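# Lay the scriber alone on the pad as pictured

## Task

Get the scriber onto the pad as the only thing there, oriented the way the goal picture (the manual reference image) shows it, with no portion of it reaching beyond the pad's edge; nothing may be tipped over along the way.

## Robot and tools

Robot: two arms, left_arm and right_arm, each ending in a two-finger gripper. Calibrated base poses in the scene frame are left_arm (-0.047, +0.238, +0.006) m with quat_wxyz (+1.000, 0, 0, -0.010), and right_arm (-0.027, -0.289, +0.026) m with quat_wxyz (+1.000, 0, 0, -0.024). A camera stand sits on the floor behind the arms. Loose objects can occasionally get a brief nudge from outside.

Frame: every hand pose, velocity and target is in the scene frame. Its origin is at table-top height, halfway between the nominal bases. +z points up, +x points out over the table, and left_arm is on the +y side (arm names do not match image sides). On the gripper, the fingers extend along its own +z axis and separate along its y axis. end_effector_position is the point between the finger pads, roughly 1 cm short of the fingertips. Reported hand positions and orientations can be wrong by a few centimetres, more when the arm reaches far.

The 16-number row: used by execute_actions and move. It is one flat list covering both arms: x, y, z (metres), qw, qx, qy, qz (w first), opening for left_arm, then the same eight for right_arm. Position and quaternion are absolute poses in the scene frame, not offsets. Opening runs from -1 (closed) to +1 (fully open, 0.094 m). Every row needs all 16 numbers, even when one arm is idle. To park an arm, resend the exact pose from the last result taken before it began resting, plus the opening you want; a 0 opening is a real command, not a no-op. To hold an orientation steady, repeat your own target quaternion rather than the drifting reported one.

execute_actions(actions, cameras): actions is a list of actions; each action is a list of up to 15 rows, each row one 1/30 s control step; a short action repeats its last row to fill 15 steps. A target more than 0.6 m from the gripper's position at the start of that action, along any of the gripper's current axes, gets the action rejected for both arms; if the first action fails this against the latest reported state, or any action is malformed, the whole call is rejected. An empty actions list just returns state and all camera images. cameras picks images by name: cam_high, cam_low, cam_left_wrist, cam_right_wrist, ["all"], or []; an unknown name voids the call.

move(target, speed, blend, opening_speed, grip_force, blocking, cameras): drives each gripper in a straight line from its Hand target to the given pose. target is one 16-number row or a list of up to 15 rows (waypoints); the 0.6 m limit does not apply. speed is the top path speed in m/s, 0.002 to 2.9, default 0.25 (rotation up to twice that in rad/s), one value or one per waypoint. blend (m) rounds corners at intermediate waypoints; 0 means stop at each. opening_speed is the rate of change of the commanded opening per second on the -1..+1 scale, at least 0.2. grip_force is a per-pad force cap in newtons, 10 to 50 (50 = full), one value or one per arm, and it persists; lower caps close slowly. blocking=false returns after about 0.5 s while the move continues; a new move replaces a running one. Paths ignore obstacles and the other arm, and the gripper lags and strays more at high speed. Avoid paths near an arm's own base; go around it. A move ends at most 10 s into its paths. Opening changes on later waypoints happen once everything is at rest there.

wait(seconds 0 to 10): lets time pass with the last commands held. stop(): brakes a running move. zoom_image(camera, region [x0, y0, x1, y1] in pixels, at most 504 by 504): closer look at the newest image of that camera. show_instructions(): shows the reference images. finished_scene(scene): ends the scene permanently; the goal must already hold with the robot left alone.

Result lines: end_effector_position and end_effector_quat_wxyz per gripper; Hand target (where each arm is being driven, possibly short of your command, especially in orientation, since each step limits rotation to 40 degrees from the measured one); Tool commands; Joint positions (last entry is the measured finger opening in metres); Joint velocities ("within noise" when still); joint torques (include gravity, offsets and noise); grip_measured (opening on the -1..+1 scale, reads up to about 2.5 mm wide when empty, and narrower than a hard part under full squeeze); grip_effort_nm (motor effort average, negative closing, not a pad force). A move adds a "move:" line: done, off_target, moving, held or fault, plus limits such as paced or held. done means at rest within 10 mm and 2 degrees; neither done nor off_target tells you about contact. A resting arm can sit a few centimetres off its command without touching anything. MOTOR HOT appears at 75 °C; at 90 °C an arm folds and idles for the rest of the scene.

Joint ranges (rad): waist -2.618 to 3.054, shoulder 0 to 3.142, elbow 0 to 3.142 (straight at 2.901), wrist pitch -1.571 to 1.571, wrist yaw -1.571 to 1.571, wrist roll -2.094 to 2.094.

Cameras: cam_high and cam_low are fixed (672x504); each wrist camera rides on its arm. Calibration is given in OpenCV form and is approximate.

Avoid: dropping a held object or releasing it while it moves; fast contact or driving targets far past a contact point; letting the two grippers, their wrist cameras or fingers touch or grip each other; loading a camera cable; knocking objects over or off the table (anything left off the table fails the task); holding stretched or loaded poses so long that motors overheat. To let go, command an opening well above grip_measured.

Each tool is called as a command line: name --argument value for each argument, lists and objects as JSON in quotes; but a table of rows of numbers goes row by row, as --pt "numbers of a row", without its own name.

Reference images:

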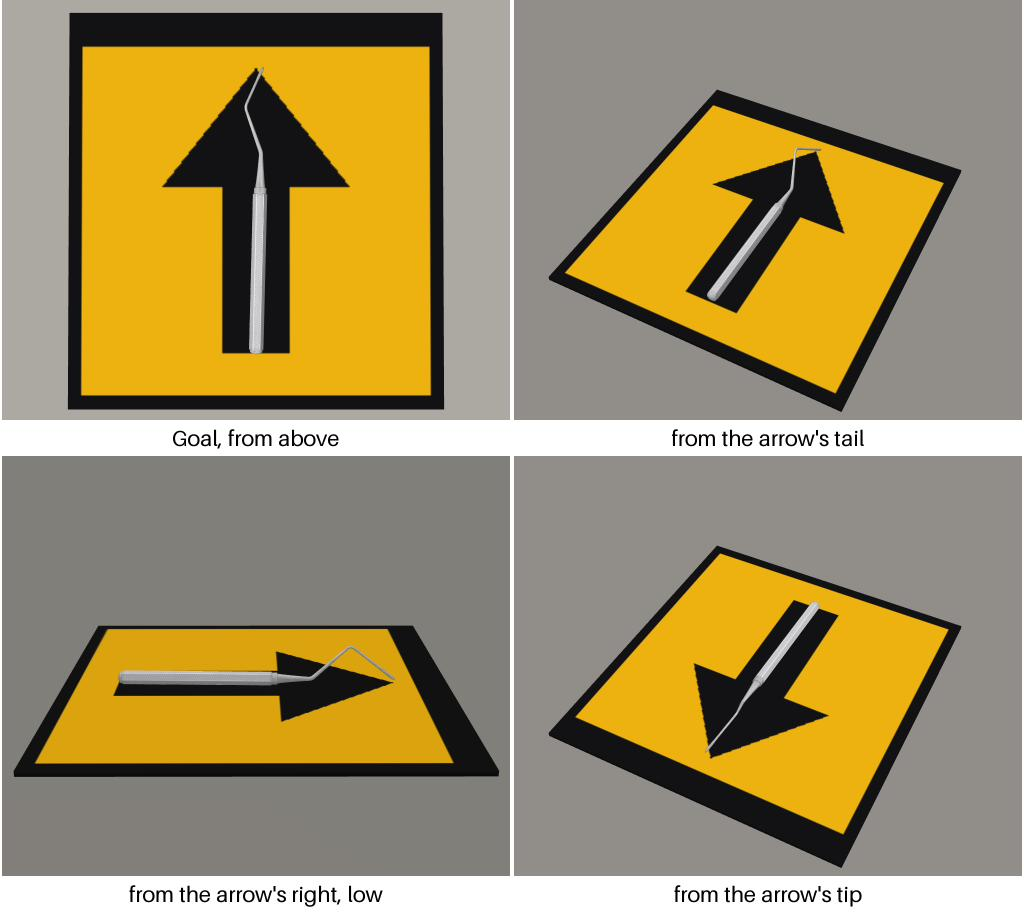

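## Session

execute_actions --actions '[]'

Scene clock: 0.00 s.
left_arm: end_effector_position=(+0.3553, +0.2834, +0.1300) grip_measured=+1.000 grip_effort_nm=n/a end_effector_quat_wxyz=(+0.612, -0.093, +0.783, +0.063) | right_arm: end_effector_position=(+0.3695, -0.2986, +0.1234) grip_measured=+1.000 grip_effort_nm=n/a end_effector_quat_wxyz=(+0.596, +0.047, +0.801, -0.031)
Joint positions: left_arm=[0.045 1.514 0.382 0.882 -0.192 -0.064 0.094] | right_arm=[0.084 1.579 0.336 0.949 0.141 0.049 0.094]
Joint velocities: within noise
Joint torques (N m): no reading
Heat: left arm: 35 °C; right arm: 41 °C.
Hand target: left_arm +0.3581, +0.2837, +0.1396; +0.622, -0.094, +0.775, +0.063 | right_arm +0.3702, -0.2982, +0.1247; +0.597, +0.046, +0.801, -0.030
Tool commands: left_gripper/opening=+1.0 right_gripper/opening=+1.0

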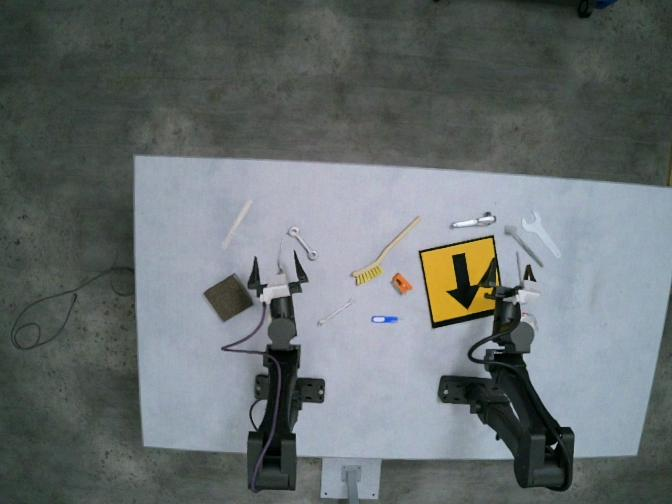

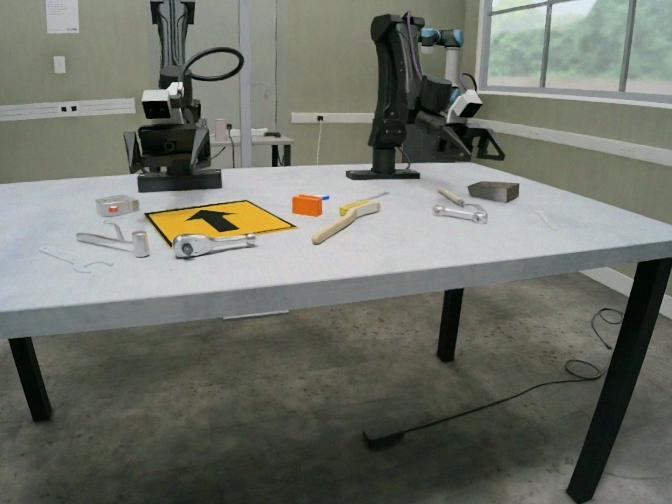

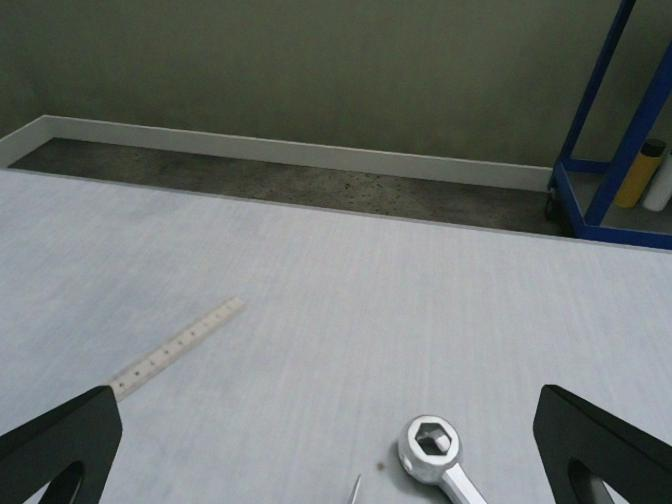

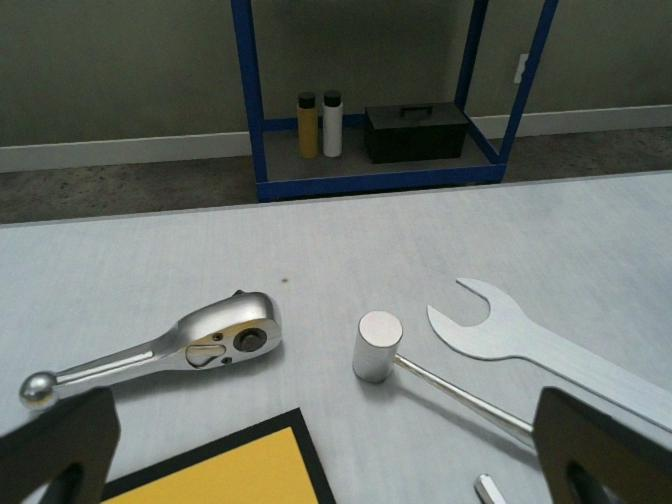

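zoom_image --camera "cam_high" --region '[420, 190, 580, 340]'

zoom_image --camera "cam_high" --region '[190, 190, 350, 340]'

zoom_image --camera "cam_low" --region '[20, 170, 320, 290]'

zoom_image --camera "cam_low" --region '[400, 160, 600, 260]'

Scaled by 3.150 from the camera's 672x504 image, which has a finer 960x720 frame.

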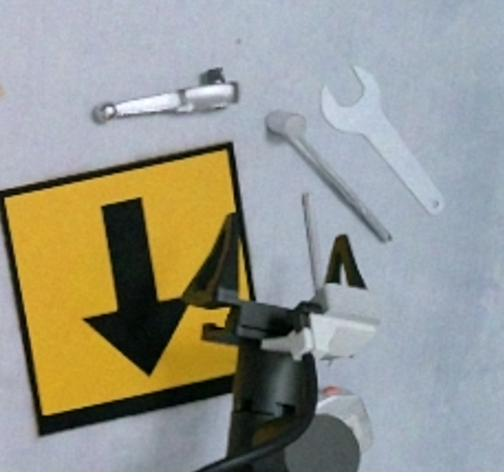

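Scaled by 3.150 from the camera's 672x504 image, which has a finer 960x720 frame.

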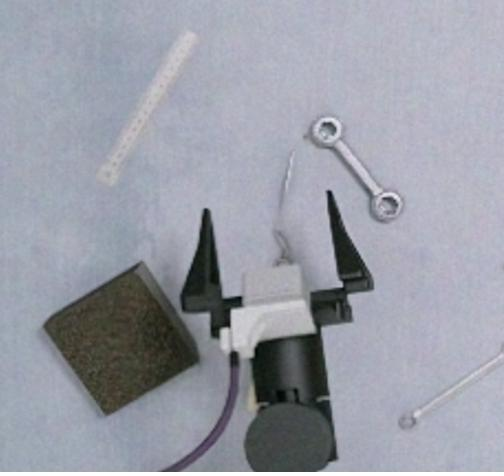

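Scaled by 1.680 from the camera's 672x504 image, which has a finer 960x720 frame.

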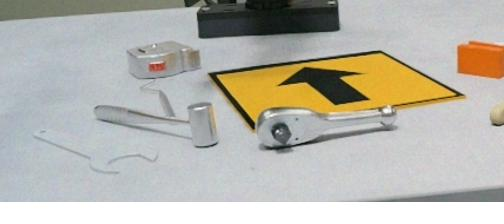

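Scaled by 2.520 from the camera's 672x504 image, which has a finer 960x720 frame.

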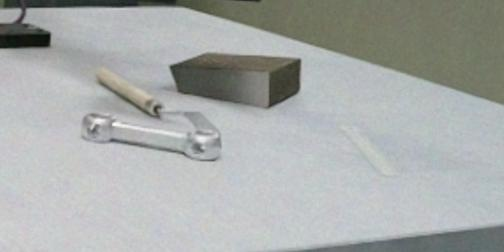

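move --target '[0.3553, 0.2834, 0.13, 0.612, -0.093, 0.783, 0.063, 1, 0.26, -0.14, 0.3, 0, 0, 1, 0, 1]' --cameras '["all"]'

Scene clock: 25.80 s.
left_arm: end_effector_position=(+0.3553, +0.2834, +0.1300) grip_measured=+1.000 grip_effort_nm=0.04 end_effector_quat_wxyz=(+0.612, -0.093, +0.783, +0.063) | right_arm: end_effector_position=(+0.2652, -0.1398, +0.2888) grip_measured=+1.000 grip_effort_nm=0.02 end_effector_quat_wxyz=(+0.133, -0.004, +0.989, +0.062)
Joint positions: left_arm=[0.045 1.514 0.382 0.882 -0.192 -0.064 0.094] | right_arm=[0.521 1.626 1.885 -1.537 0.01 0.464 0.094]
Joint torques (N m): left_arm=[0.05 -4.16 6.26 1.66 -0.02 0.05] | right_arm=[0.21 -7.15 7.73 0.52 -0.1 0.1]
Heat: left arm: 37 °C; right arm: 45 °C.
Hand target: left_arm +0.3553, +0.2835, +0.1300; +0.612, -0.093, +0.783, +0.063 | right_arm +0.2600, -0.1401, +0.2991; +0.140, -0.001, +0.988, +0.070
Off the commanded pose: left_arm 0.000 m, 0 deg | right_arm 0.012 m, 17 deg.
joint sent to its limit (right arm) — joint 4 (wrist pitch), lower limit. The joint targets are off in orientation, not in position.
move: off_target (right_arm)
camera_calibration:
cam_right_wrist: T_world_to_cam=[[0.0124824, -0.994923, -0.0998581, -0.115816], [-0.985073, -0.0293823, 0.169611, 0.24591], [-0.171684, 0.0962504, -0.980439, 0.434353], [0, 0, 0, 1]] pos_world=[0.318257, -0.149809, 0.372582]

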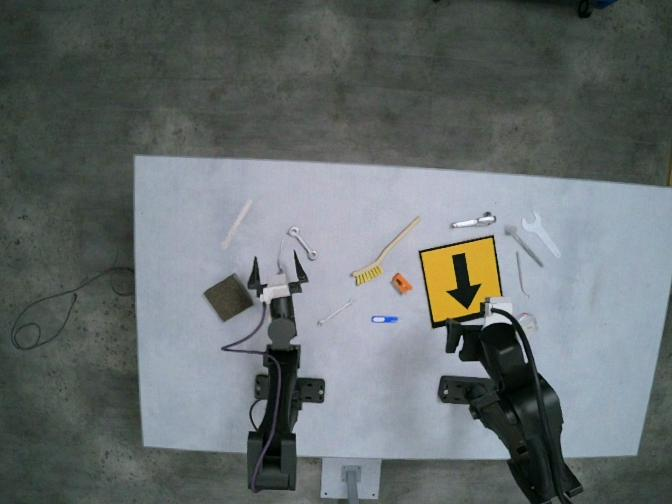

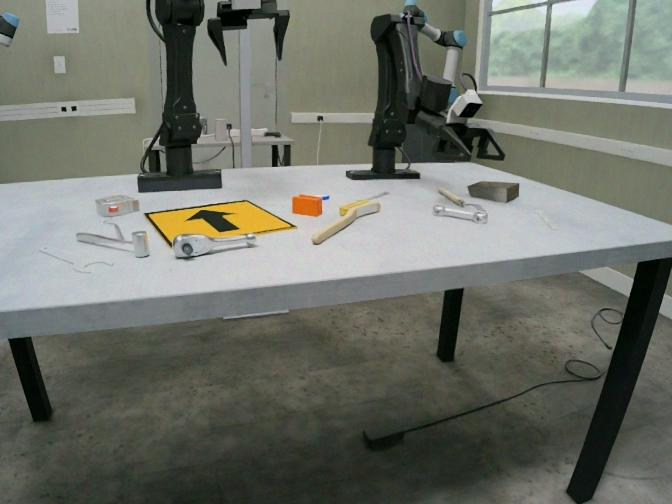

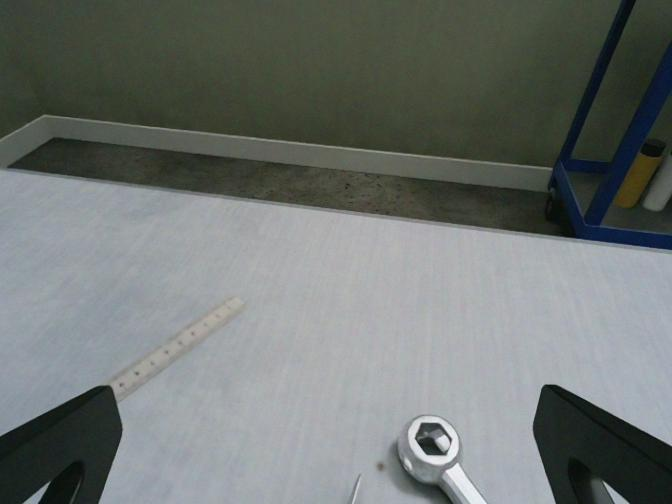

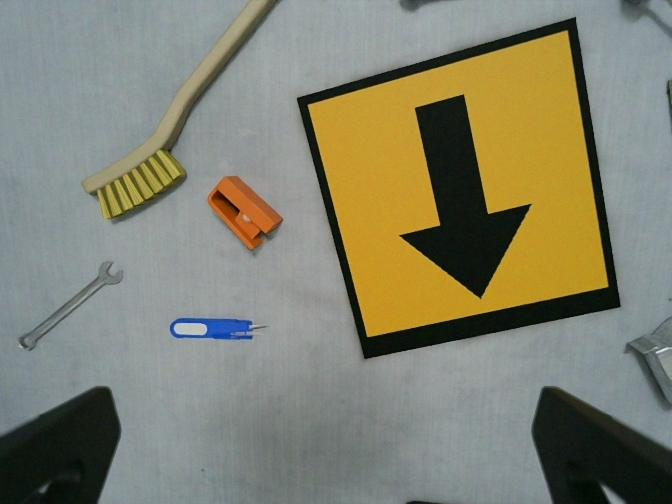

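zoom_image --camera "cam_high" --region '[480, 205, 570, 335]'

zoom_image --camera "cam_low" --region '[30, 180, 170, 285]'

Scaled by 3.877 from the camera's 672x504 image, which has a finer 960x720 frame.

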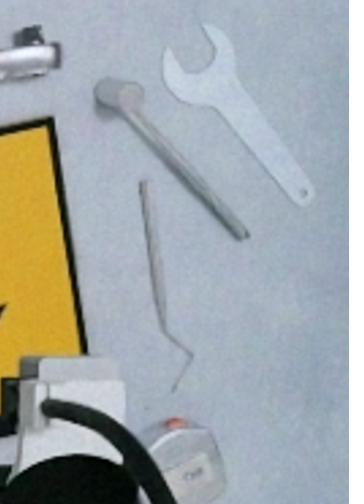

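Scaled by 3.600 from the camera's 672x504 image, which has a finer 960x720 frame.

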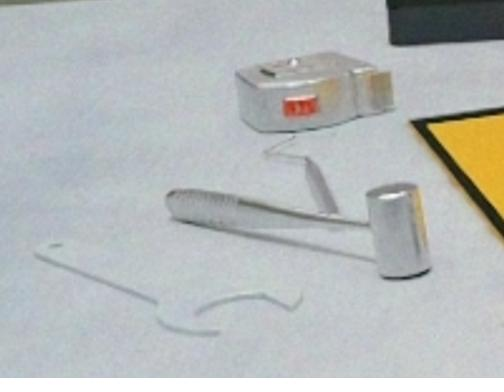

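move --target '[0.3553, 0.2834, 0.13, 0.612, -0.093, 0.783, 0.063, 1, 0.28, -0.31, 0.21, 0, -0.1305, 0.9914, 0, 1]' --cameras '["cam_high", "cam_right_wrist"]'

Scene clock: 81.33 s.
left_arm: end_effector_position=(+0.3553, +0.2834, +0.1300) grip_measured=+1.000 grip_effort_nm=0.04 end_effector_quat_wxyz=(+0.612, -0.093, +0.783, +0.063) | right_arm: end_effector_position=(+0.2840, -0.3098, +0.2138) grip_measured=+1.000 grip_effort_nm=0.03 end_effector_quat_wxyz=(+0.013, -0.126, +0.992, +0.000)
Joint positions: left_arm=[0.045 1.514 0.382 0.882 -0.192 -0.064 0.094] | right_arm=[-0.027 1.724 1.72 -1.541 -0.006 -0.327 0.094]
Joint torques (N m): left_arm=[0.09 -4.1 6.05 1.7 0.01 0.02] | right_arm=[0.14 -6.16 5.59 0.1 0.06 -0.08]
Heat: left arm: 39 °C; right arm: 41 °C.
Hand target: left_arm +0.3553, +0.2835, +0.1300; +0.612, -0.093, +0.783, +0.063 | right_arm +0.2800, -0.3100, +0.2100; +0.000, -0.130, +0.991, +0.000
Off the commanded pose: left_arm 0.000 m, 0 deg | right_arm 0.006 m, 2 deg.
move: done
camera_calibration:
cam_right_wrist: T_world_to_cam=[[0.244381, -0.969339, 0.0256749, -0.377395], [-0.891246, -0.214103, 0.399801, 0.139035], [-0.382045, -0.120586, -0.916242, 0.359133], [0, 0, 0, 1]] pos_world=[0.353348, -0.292749, 0.283156]
Images, in order (width x height): cam_high 672x504, cam_right_wrist 672x504.

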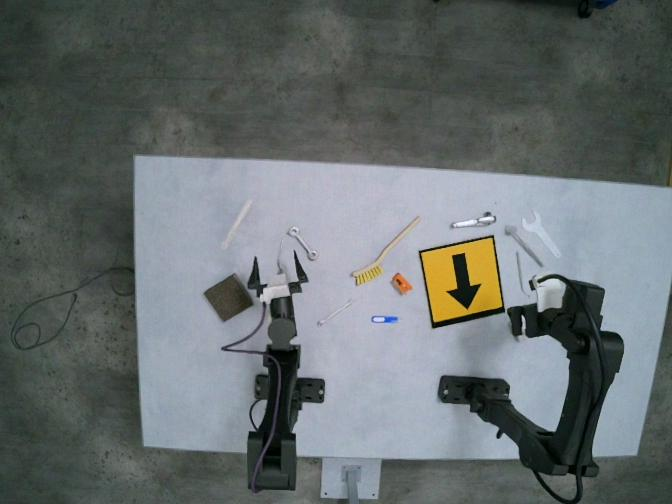

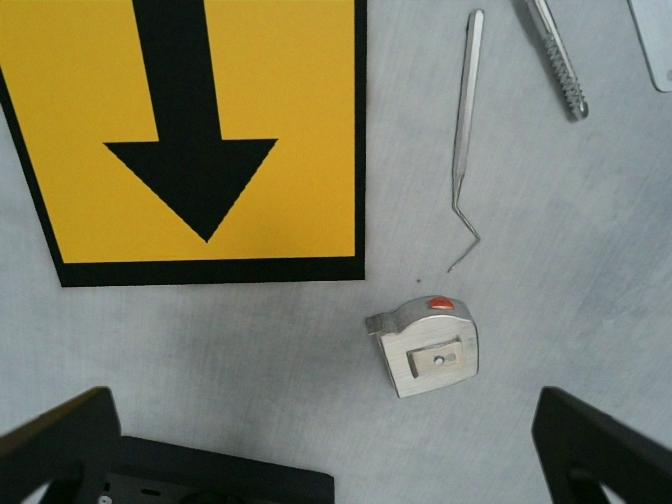

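move --target '[0.3553, 0.2834, 0.13, 0.612, -0.093, 0.783, 0.063, 1, 0.345, -0.386, 0.11, 0, -0.1305, 0.9914, 0, -0.25]' --cameras '["cam_high", "cam_low", "cam_right_wrist"]'

Scene clock: 107.50 s.
left_arm: end_effector_position=(+0.3553, +0.2834, +0.1300) grip_measured=+1.000 grip_effort_nm=0.04 end_effector_quat_wxyz=(+0.612, -0.093, +0.783, +0.063) | right_arm: end_effector_position=(+0.3356, -0.3839, +0.1084) grip_measured=-0.248 grip_effort_nm=-0.07 end_effector_quat_wxyz=(-0.013, -0.126, +0.992, +0.005)
Joint positions: left_arm=[0.045 1.514 0.382 0.882 -0.192 -0.064 0.094] | right_arm=[-0.211 2.005 1.665 -1.258 0.001 -0.512 0.035]
Joint torques (N m): left_arm=[0.05 -4.03 6 1.65 -0.05 0.04] | right_arm=[0.05 -8.5 8.23 0.27 0 -0.04]
Heat: left arm: 40 °C; right arm: 40 °C.
Hand target: left_arm +0.3553, +0.2835, +0.1300; +0.612, -0.093, +0.783, +0.063 | right_arm +0.3448, -0.3860, +0.1102; +0.000, -0.130, +0.991, +0.000
Off the commanded pose: left_arm 0.000 m, 0 deg | right_arm 0.010 m, 2 deg.
move: done
camera_calibration:
cam_right_wrist: T_world_to_cam=[[0.245337, -0.969376, 0.0109523, -0.457842], [-0.869146, -0.214938, 0.445406, 0.198623], [-0.429412, -0.118794, -0.895262, 0.287677], [0, 0, 0, 1]] pos_world=[0.40849, -0.366955, 0.174093]
Images, in order (width x height): cam_high 672x504, cam_low 672x504, cam_right_wrist 672x504.

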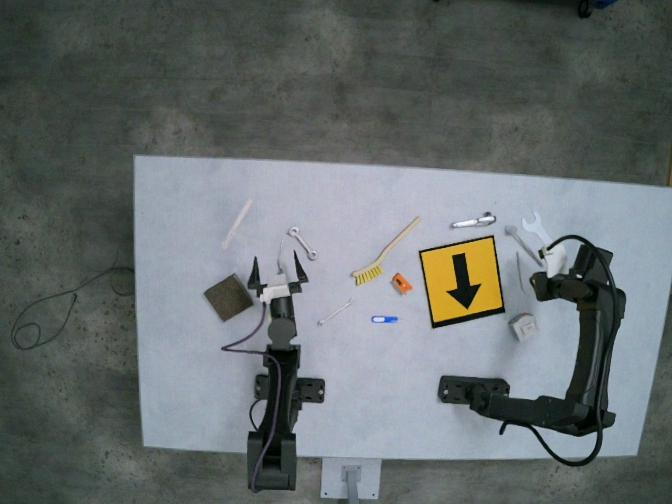

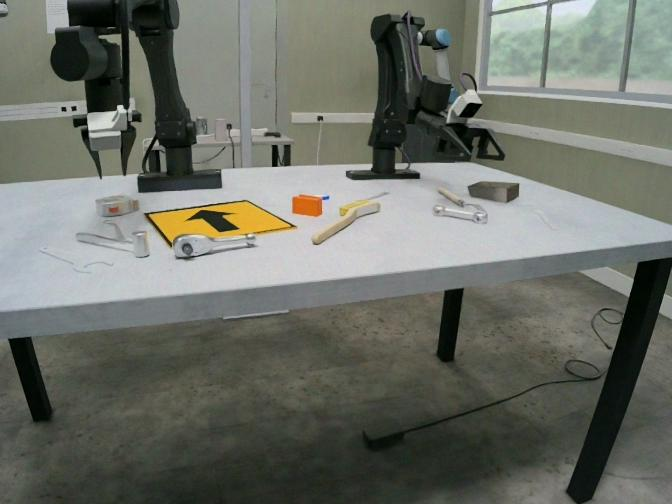

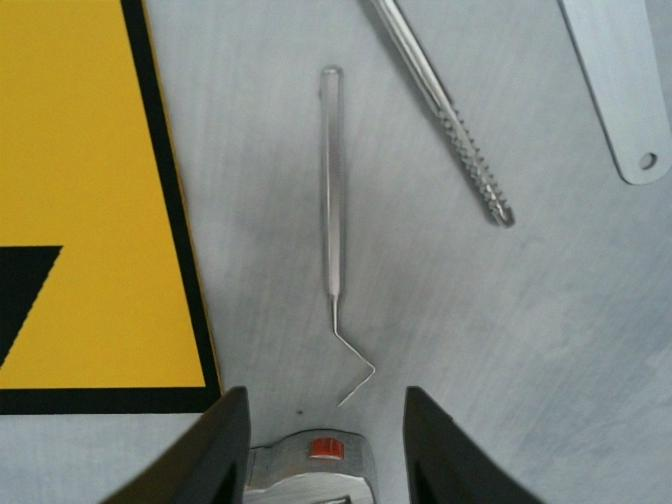

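move --target '[0.3553, 0.2834, 0.13, 0.612, -0.093, 0.783, 0.063, 1, 0.357, -0.3845, 0.05, 0, -0.1305, 0.9914, 0, -0.25]' --cameras '["cam_low", "cam_right_wrist"]' --speed 0.12

Scene clock: 118.87 s.
left_arm: end_effector_position=(+0.3553, +0.2834, +0.1300) grip_measured=+1.000 grip_effort_nm=0.04 end_effector_quat_wxyz=(+0.612, -0.093, +0.783, +0.063) | right_arm: end_effector_position=(+0.3559, -0.3866, +0.0583) grip_measured=-0.248 grip_effort_nm=-0.06 end_effector_quat_wxyz=(+0.003, -0.130, +0.992, -0.002)
Joint positions: left_arm=[0.045 1.514 0.382 0.882 -0.192 -0.064 0.094] | right_arm=[-0.205 2.086 1.584 -1.061 0.001 -0.513 0.035]
Joint torques (N m): left_arm=[0.21 -4 6.05 1.63 -0.07 0.02] | right_arm=[0.42 -8.59 5.59 0.33 -0.01 0.06]
Heat: left arm: 40 °C; right arm: 40 °C.
Hand target: left_arm +0.3553, +0.2835, +0.1300; +0.612, -0.093, +0.783, +0.063 | right_arm +0.3568, -0.3845, +0.0502; +0.000, -0.131, +0.991, +0.000
Off the commanded pose: left_arm 0.000 m, 0 deg | right_arm 0.009 m, 0 deg.
move: done
camera_calibration:
cam_right_wrist: T_world_to_cam=[[0.251749, -0.967401, 0.0275489, -0.467453], [-0.88191, -0.217592, 0.418197, 0.243133], [-0.398569, -0.129576, -0.907939, 0.236832], [0, 0, 0, 1]] pos_world=[0.426496, -0.368622, 0.126229]
Images, in order (width x height): cam_low 672x504, cam_right_wrist 672x504.

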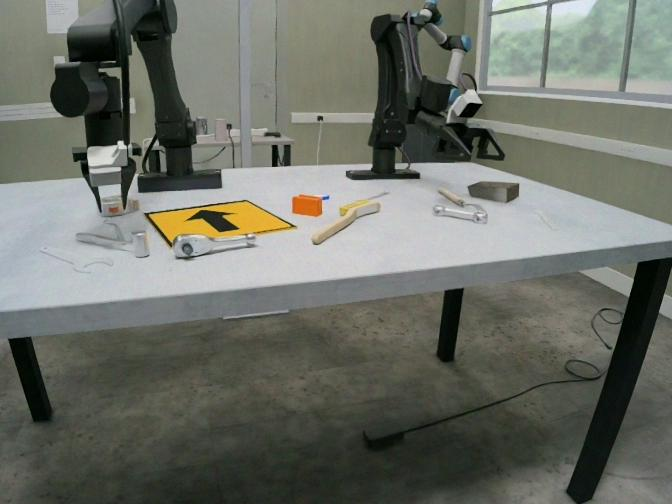

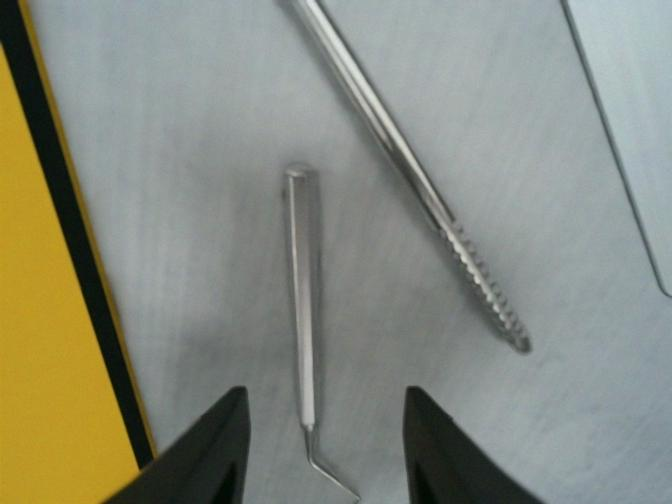

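move --target '[0.3553, 0.2834, 0.13, 0.612, -0.093, 0.783, 0.063, 1, 0.352, -0.3785, 0.03, 0, -0.1305, 0.9914, 0, -0.25]' --cameras '["cam_low", "cam_right_wrist"]' --speed 0.08

zoom_image --camera "cam_low" --region '[40, 140, 200, 280]'

Scene clock: 127.57 s.
left_arm: end_effector_position=(+0.3553, +0.2834, +0.1300) grip_measured=+1.000 grip_effort_nm=0.04 end_effector_quat_wxyz=(+0.612, -0.093, +0.783, +0.063) | right_arm: end_effector_position=(+0.3527, -0.3810, +0.0397) grip_measured=-0.248 grip_effort_nm=-0.06 end_effector_quat_wxyz=(+0.006, -0.131, +0.991, -0.003)
Joint positions: left_arm=[0.045 1.514 0.382 0.882 -0.192 -0.064 0.094] | right_arm=[-0.193 2.086 1.507 -0.979 0.001 -0.503 0.035]
Joint torques (N m): left_arm=[0.05 -3.89 6.31 1.6 -0.01 0.02] | right_arm=[0.43 -8.29 5.15 0.34 -0.01 0.07]
Heat: left arm: 41 °C; right arm: 39 °C.
Hand target: left_arm +0.3553, +0.2835, +0.1300; +0.612, -0.093, +0.783, +0.063 | right_arm +0.3518, -0.3785, +0.0302; +0.000, -0.131, +0.991, +0.000
Off the commanded pose: left_arm 0.000 m, 0 deg | right_arm 0.010 m, 1 deg.
move: done
camera_calibration:
cam_right_wrist: T_world_to_cam=[[0.253819, -0.966788, 0.0299458, -0.461241], [-0.883422, -0.219103, 0.414196, 0.249364], [-0.393879, -0.131586, -0.909695, 0.217114], [0, 0, 0, 1]] pos_world=[0.422882, -0.362716, 0.108034]
Images, in order (width x height): cam_low 672x504, cam_right_wrist 672x504.

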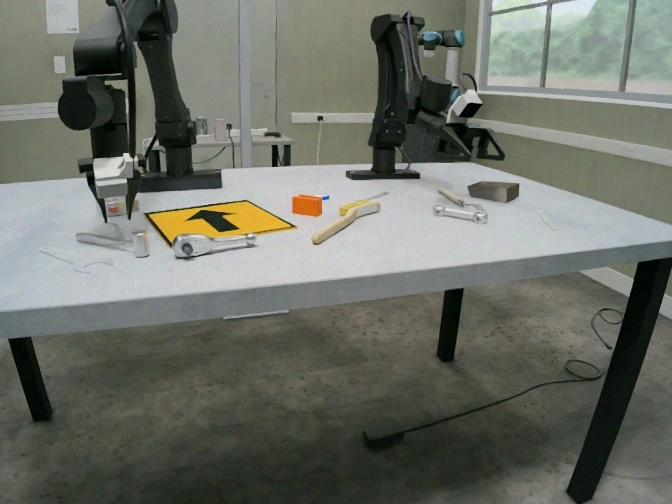

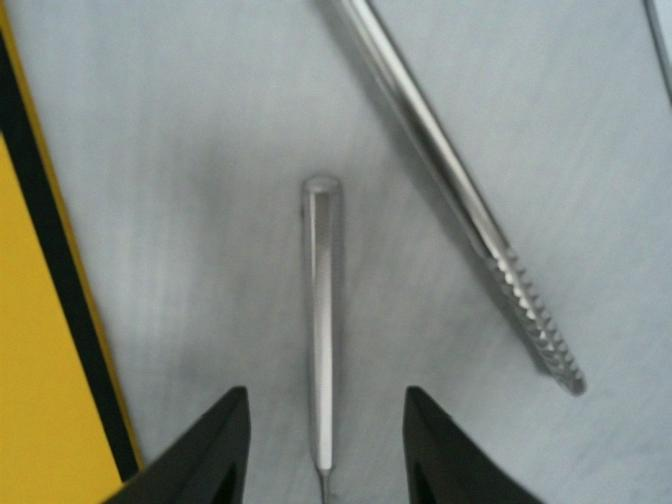

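Scaled by 3.150 from the camera's 672x504 image, which has a finer 960x720 frame.

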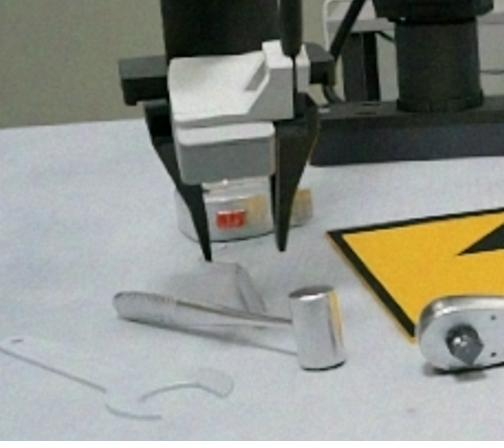

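move --target '[0.3553, 0.2834, 0.13, 0.612, -0.093, 0.783, 0.063, 1, 0.351, -0.3785, 0.013, 0, -0.1305, 0.9914, 0, -0.25]' --cameras '["cam_low", "cam_right_wrist"]' --speed 0.04

zoom_image --camera "cam_low" --region '[70, 190, 170, 270]'

Scene clock: 133.60 s.
left_arm: end_effector_position=(+0.3553, +0.2834, +0.1300) grip_measured=+1.000 grip_effort_nm=0.04 end_effector_quat_wxyz=(+0.612, -0.093, +0.783, +0.063) | right_arm: end_effector_position=(+0.3523, -0.3809, +0.0238) grip_measured=-0.248 grip_effort_nm=-0.06 end_effector_quat_wxyz=(+0.007, -0.131, +0.991, -0.003)
Joint positions: left_arm=[0.045 1.514 0.382 0.882 -0.192 -0.064 0.094] | right_arm=[-0.193 2.104 1.468 -0.92 0.001 -0.503 0.035]
Joint torques (N m): left_arm=[0.21 -4.33 5.97 1.72 -0.05 0.02] | right_arm=[0.39 -8.05 5.03 0.33 -0.02 0.07]
Heat: left arm: 41 °C; right arm: 39 °C.
Hand target: left_arm +0.3553, +0.2835, +0.1300; +0.612, -0.093, +0.783, +0.063 | right_arm +0.3507, -0.3785, +0.0132; +0.000, -0.131, +0.991, +0.000
Off the commanded pose: left_arm 0.000 m, 0 deg | right_arm 0.011 m, 1 deg.
move: off_target (right_arm)
camera_calibration:
cam_right_wrist: T_world_to_cam=[[0.253778, -0.966764, 0.0310463, -0.460591], [-0.88436, -0.218907, 0.412296, 0.256036], [-0.391797, -0.132088, -0.910521, 0.201533], [0, 0, 0, 1]] pos_world=[0.422276, -0.362615, 0.0922368]
Images, in order (width x height): cam_low 672x504, cam_right_wrist 672x504.

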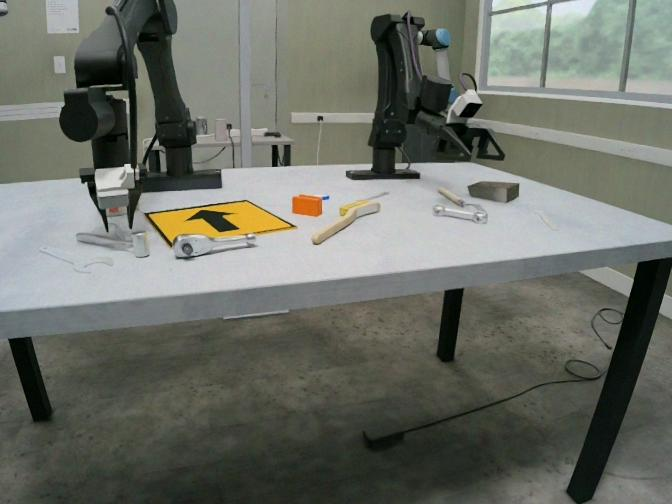

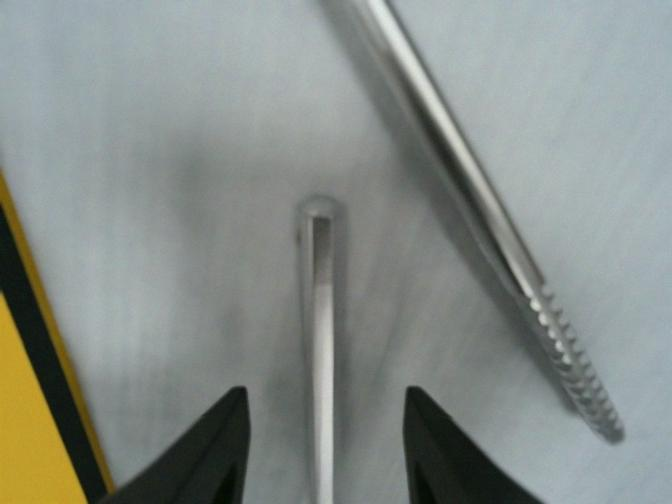

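Scaled by 5.040 from the camera's 672x504 image, which has a finer 960x720 frame.

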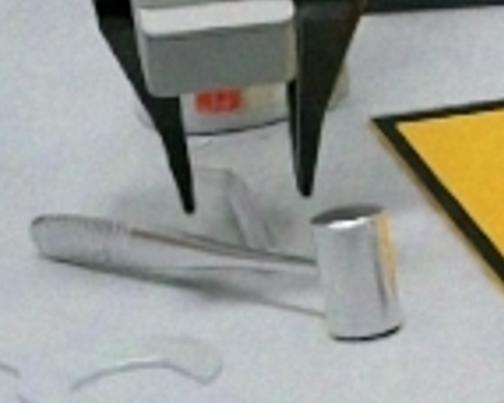

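move --target '[0.3553, 0.2834, 0.13, 0.612, -0.093, 0.783, 0.063, 1, 0.3505, -0.3783, 0.005, 0, -0.1305, 0.9914, 0, -0.25]' --cameras '["cam_low", "cam_right_wrist"]' --speed 0.03

zoom_image --camera "cam_low" --region '[70, 190, 170, 270]'

Scene clock: 146.60 s.
left_arm: end_effector_position=(+0.3553, +0.2834, +0.1300) grip_measured=+1.000 grip_effort_nm=0.04 end_effector_quat_wxyz=(+0.612, -0.093, +0.783, +0.063) | right_arm: end_effector_position=(+0.3522, -0.3809, +0.0164) grip_measured=-0.248 grip_effort_nm=-0.06 end_effector_quat_wxyz=(+0.007, -0.131, +0.991, -0.003)
Joint positions: left_arm=[0.045 1.514 0.382 0.882 -0.192 -0.064 0.094] | right_arm=[-0.193 2.114 1.452 -0.892 0.001 -0.503 0.035]
Joint torques (N m): left_arm=[0.06 -3.79 6.04 1.63 -0.02 0.08] | right_arm=[0.39 -8.02 4.93 0.37 -0.01 0.08]
Heat: left arm: 41 °C; right arm: 39 °C.
Hand target: left_arm +0.3553, +0.2835, +0.1300; +0.612, -0.093, +0.783, +0.063 | right_arm +0.3502, -0.3783, +0.0053; +0.000, -0.131, +0.991, +0.000
Off the commanded pose: left_arm 0.000 m, 0 deg | right_arm 0.012 m, 1 deg.
move: off_target (right_arm)
camera_calibration:
cam_right_wrist: T_world_to_cam=[[0.25367, -0.966769, 0.0317519, -0.460257], [-0.884977, -0.218708, 0.411076, 0.259411], [-0.390471, -0.132377, -0.911048, 0.19424], [0, 0, 0, 1]] pos_world=[0.422172, -0.362514, 0.0849383]
Images, in order (width x height): cam_low 672x504, cam_right_wrist 672x504.

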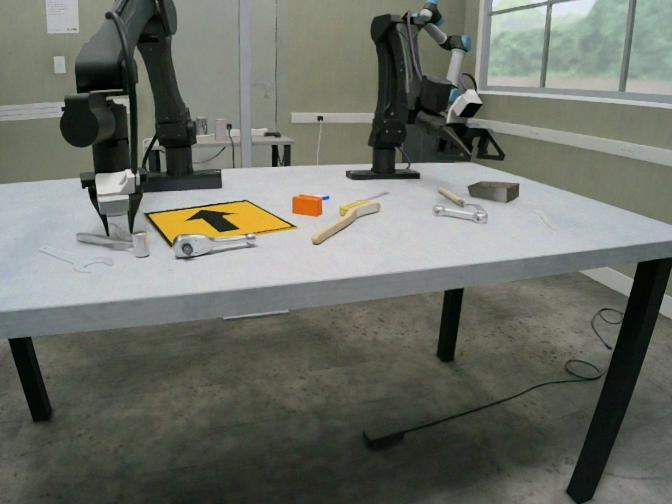

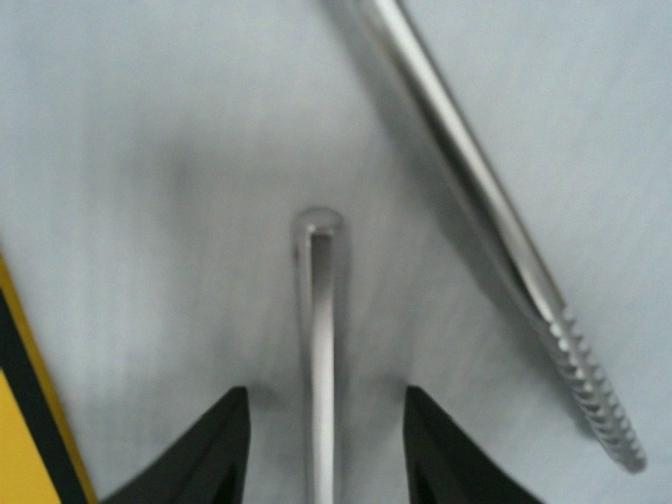

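Scaled by 5.040 from the camera's 672x504 image, which has a finer 960x720 frame.

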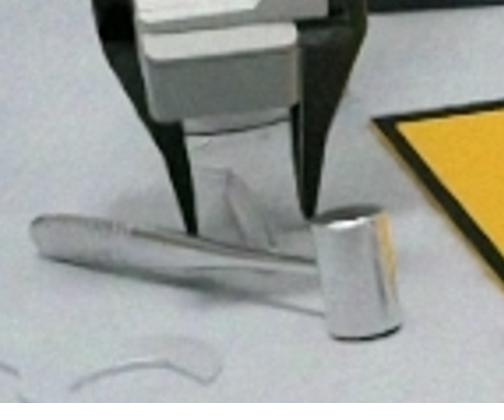

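move --target '[0.3553, 0.2834, 0.13, 0.612, -0.093, 0.783, 0.063, 1, 0.3502, -0.3783, 0.001, 0, -0.1305, 0.9914, 0, -0.25]' --cameras '["cam_right_wrist"]' --speed 0.03

zoom_image --camera "cam_right_wrist" --region '[180, 330, 480, 504]'

Scene clock: 151.80 s.
left_arm: end_effector_position=(+0.3553, +0.2834, +0.1300) grip_measured=+1.000 grip_effort_nm=0.04 end_effector_quat_wxyz=(+0.612, -0.093, +0.783, +0.063) | right_arm: end_effector_position=(+0.3523, -0.3809, +0.0131) grip_measured=-0.248 grip_effort_nm=-0.06 end_effector_quat_wxyz=(+0.008, -0.131, +0.991, -0.004)
Joint positions: left_arm=[0.045 1.514 0.382 0.882 -0.192 -0.064 0.094] | right_arm=[-0.193 2.118 1.444 -0.879 0.001 -0.503 0.035]
Joint torques (N m): left_arm=[0.34 -3.96 6.13 1.64 -0.01 0.04] | right_arm=[0.38 -7.9 4.88 0.41 -0.01 0.08]
Heat: left arm: 41 °C; right arm: 39 °C.
Hand target: left_arm +0.3553, +0.2835, +0.1300; +0.612, -0.093, +0.783, +0.063 | right_arm +0.3499, -0.3783, +0.0013; +0.000, -0.131, +0.991, +0.000
Off the commanded pose: left_arm 0.000 m, 0 deg | right_arm 0.013 m, 1 deg.
move: off_target (right_arm)
camera_calibration:
cam_right_wrist: T_world_to_cam=[[0.253656, -0.96675, 0.0324431, -0.460197], [-0.885587, -0.218607, 0.409813, 0.26112], [-0.389094, -0.132683, -0.911592, 0.190677], [0, 0, 0, 1]] pos_world=[0.422167, -0.362513, 0.0817399]
Images, in order (width x height): cam_right_wrist 672x504.

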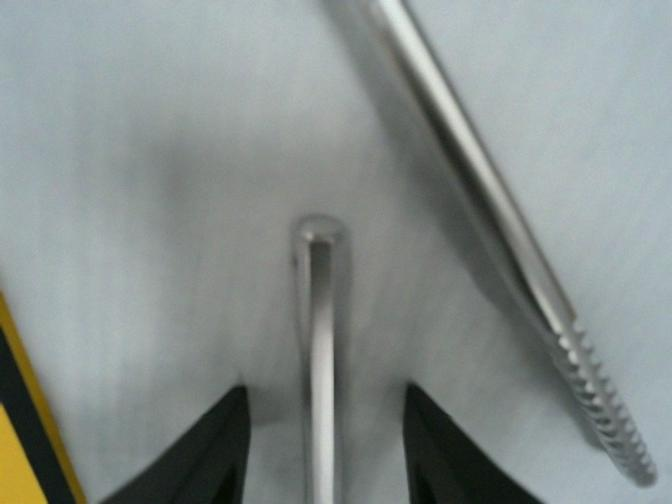

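Scaled by 1.680 from the camera's 672x504 image, which has a finer 960x720 frame.

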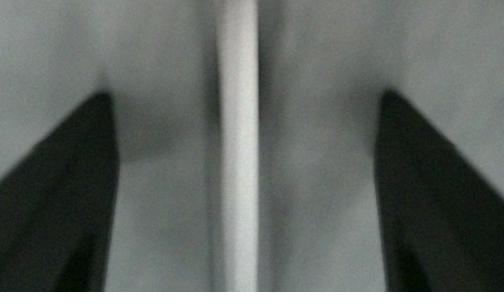

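move --target '[0.3553, 0.2834, 0.13, 0.612, -0.093, 0.783, 0.063, 1, 0.3502, -0.3783, 0.001, 0, -0.1305, 0.9914, 0, -1]' --cameras '["cam_right_wrist"]' --speed 0.03 --opening_speed 0.4 --grip_force '[50, 30]'

Scene clock: 158.07 s.
left_arm: end_effector_position=(+0.3553, +0.2834, +0.1300) grip_measured=+1.000 grip_effort_nm=0.04 end_effector_quat_wxyz=(+0.612, -0.093, +0.783, +0.063) | right_arm: end_effector_position=(+0.3526, -0.3810, +0.0131) grip_measured=-0.837 grip_effort_nm=-0.63 end_effector_quat_wxyz=(+0.009, -0.131, +0.991, -0.004)
Joint positions: left_arm=[0.045 1.514 0.382 0.882 -0.192 -0.064 0.094] | right_arm=[-0.193 2.118 1.444 -0.877 0.001 -0.503 0.008]
Joint velocities: left_arm=[0.002 0.002 -0.002 -0.154 0.037 -0.022 0] | right_arm=[within noise]
Joint torques (N m): left_arm=[0.18 -4.16 6.22 1.68 -0.04 0.04] | right_arm=[0.38 -7.92 4.83 0.37 0 0.07]
Heat: left arm: 41 °C; right arm: 39 °C.
Hand target: left_arm +0.3553, +0.2835, +0.1300; +0.612, -0.093, +0.783, +0.063 | right_arm +0.3499, -0.3783, +0.0013; +0.000, -0.131, +0.991, +0.000
Off the commanded pose: left_arm 0.000 m, 0 deg | right_arm 0.013 m, 1 deg.
grip_force (N): 50, 30
move: off_target (right_arm)
camera_calibration:
cam_right_wrist: T_world_to_cam=[[0.253634, -0.966736, 0.0330308, -0.46038], [-0.886033, -0.218489, 0.40891, 0.261537], [-0.388091, -0.13298, -0.911977, 0.190333], [0, 0, 0, 1]] pos_world=[0.422364, -0.362612, 0.081841]
Images, in order (width x height): cam_right_wrist 672x504.

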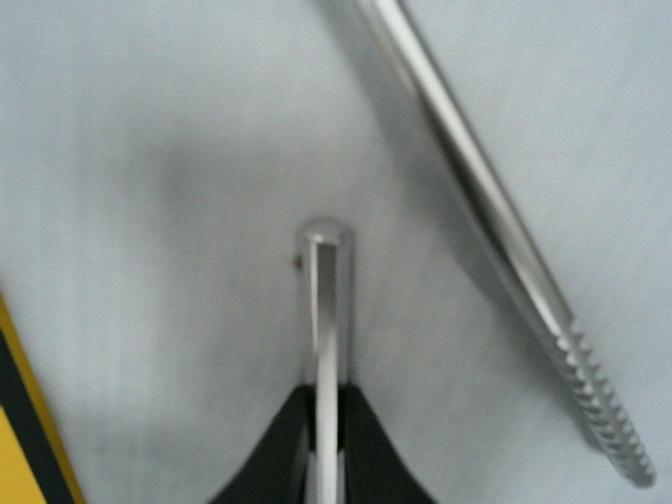

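move --target '[0.3553, 0.2834, 0.13, 0.612, -0.093, 0.783, 0.063, 1, 0.348, -0.377, 0.05, 0, -0.1305, 0.9914, 0, -1]' --cameras '["cam_right_wrist", "cam_low"]' --speed 0.06

zoom_image --camera "cam_low" --region '[70, 170, 190, 270]'

Scene clock: 163.87 s.
left_arm: end_effector_position=(+0.3553, +0.2834, +0.1300) grip_measured=+1.000 grip_effort_nm=0.04 end_effector_quat_wxyz=(+0.612, -0.093, +0.783, +0.063) | right_arm: end_effector_position=(+0.3408, -0.3781, +0.0343) grip_measured=-0.837 grip_effort_nm=-0.64 end_effector_quat_wxyz=(-0.017, -0.130, +0.991, +0.006)
Joint positions: left_arm=[0.045 1.514 0.382 0.882 -0.192 -0.064 0.094] | right_arm=[-0.193 2.094 1.495 -1.009 0.001 -0.501 0.008]
Joint torques (N m): left_arm=[0.03 -4.15 6.37 1.68 0.04 0.04] | right_arm=[0.53 -12.15 7.72 0.01 -0.01 0.08]
Heat: left arm: 41 °C; right arm: 39 °C.
Hand target: left_arm +0.3553, +0.2835, +0.1300; +0.612, -0.093, +0.783, +0.063 | right_arm +0.3477, -0.3770, +0.0498; +0.000, -0.131, +0.991, +0.000
Off the commanded pose: left_arm 0.000 m, 0 deg | right_arm 0.017 m, 2 deg.
grip_force (N): 50, 30
move: off_target (right_arm)
camera_calibration:
cam_right_wrist: T_world_to_cam=[[0.253232, -0.967384, 0.00651623, -0.4544], [-0.863047, -0.222867, 0.453298, 0.232017], [-0.437061, -0.120414, -0.891335, 0.226058], [0, 0, 0, 1]] pos_world=[0.414112, -0.36065, 0.0992815]
Images, in order (width x height): cam_low 672x504, cam_right_wrist 672x504.

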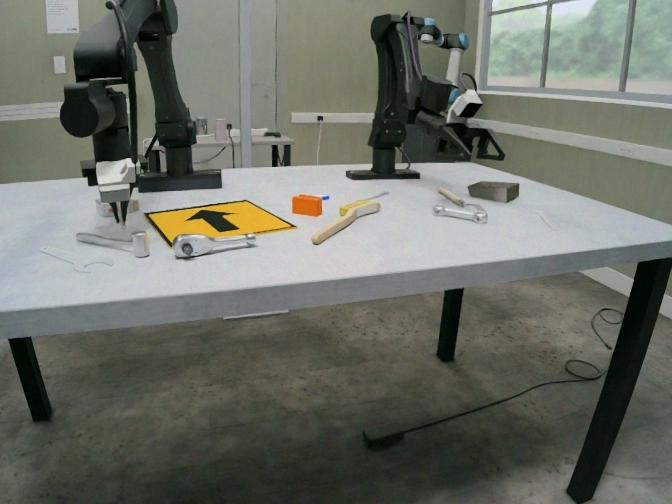

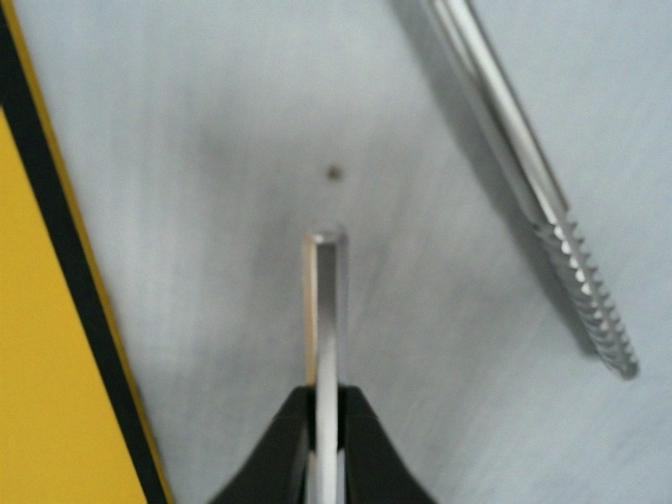

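Scaled by 4.200 from the camera's 672x504 image, which has a finer 960x720 frame.

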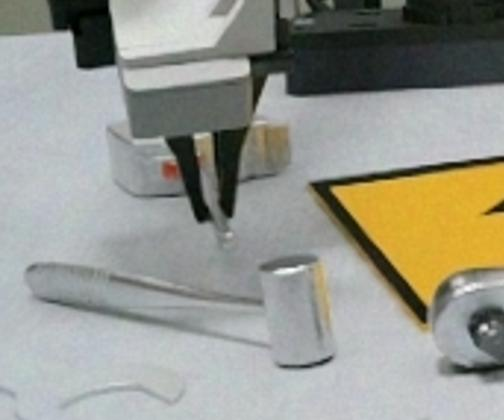

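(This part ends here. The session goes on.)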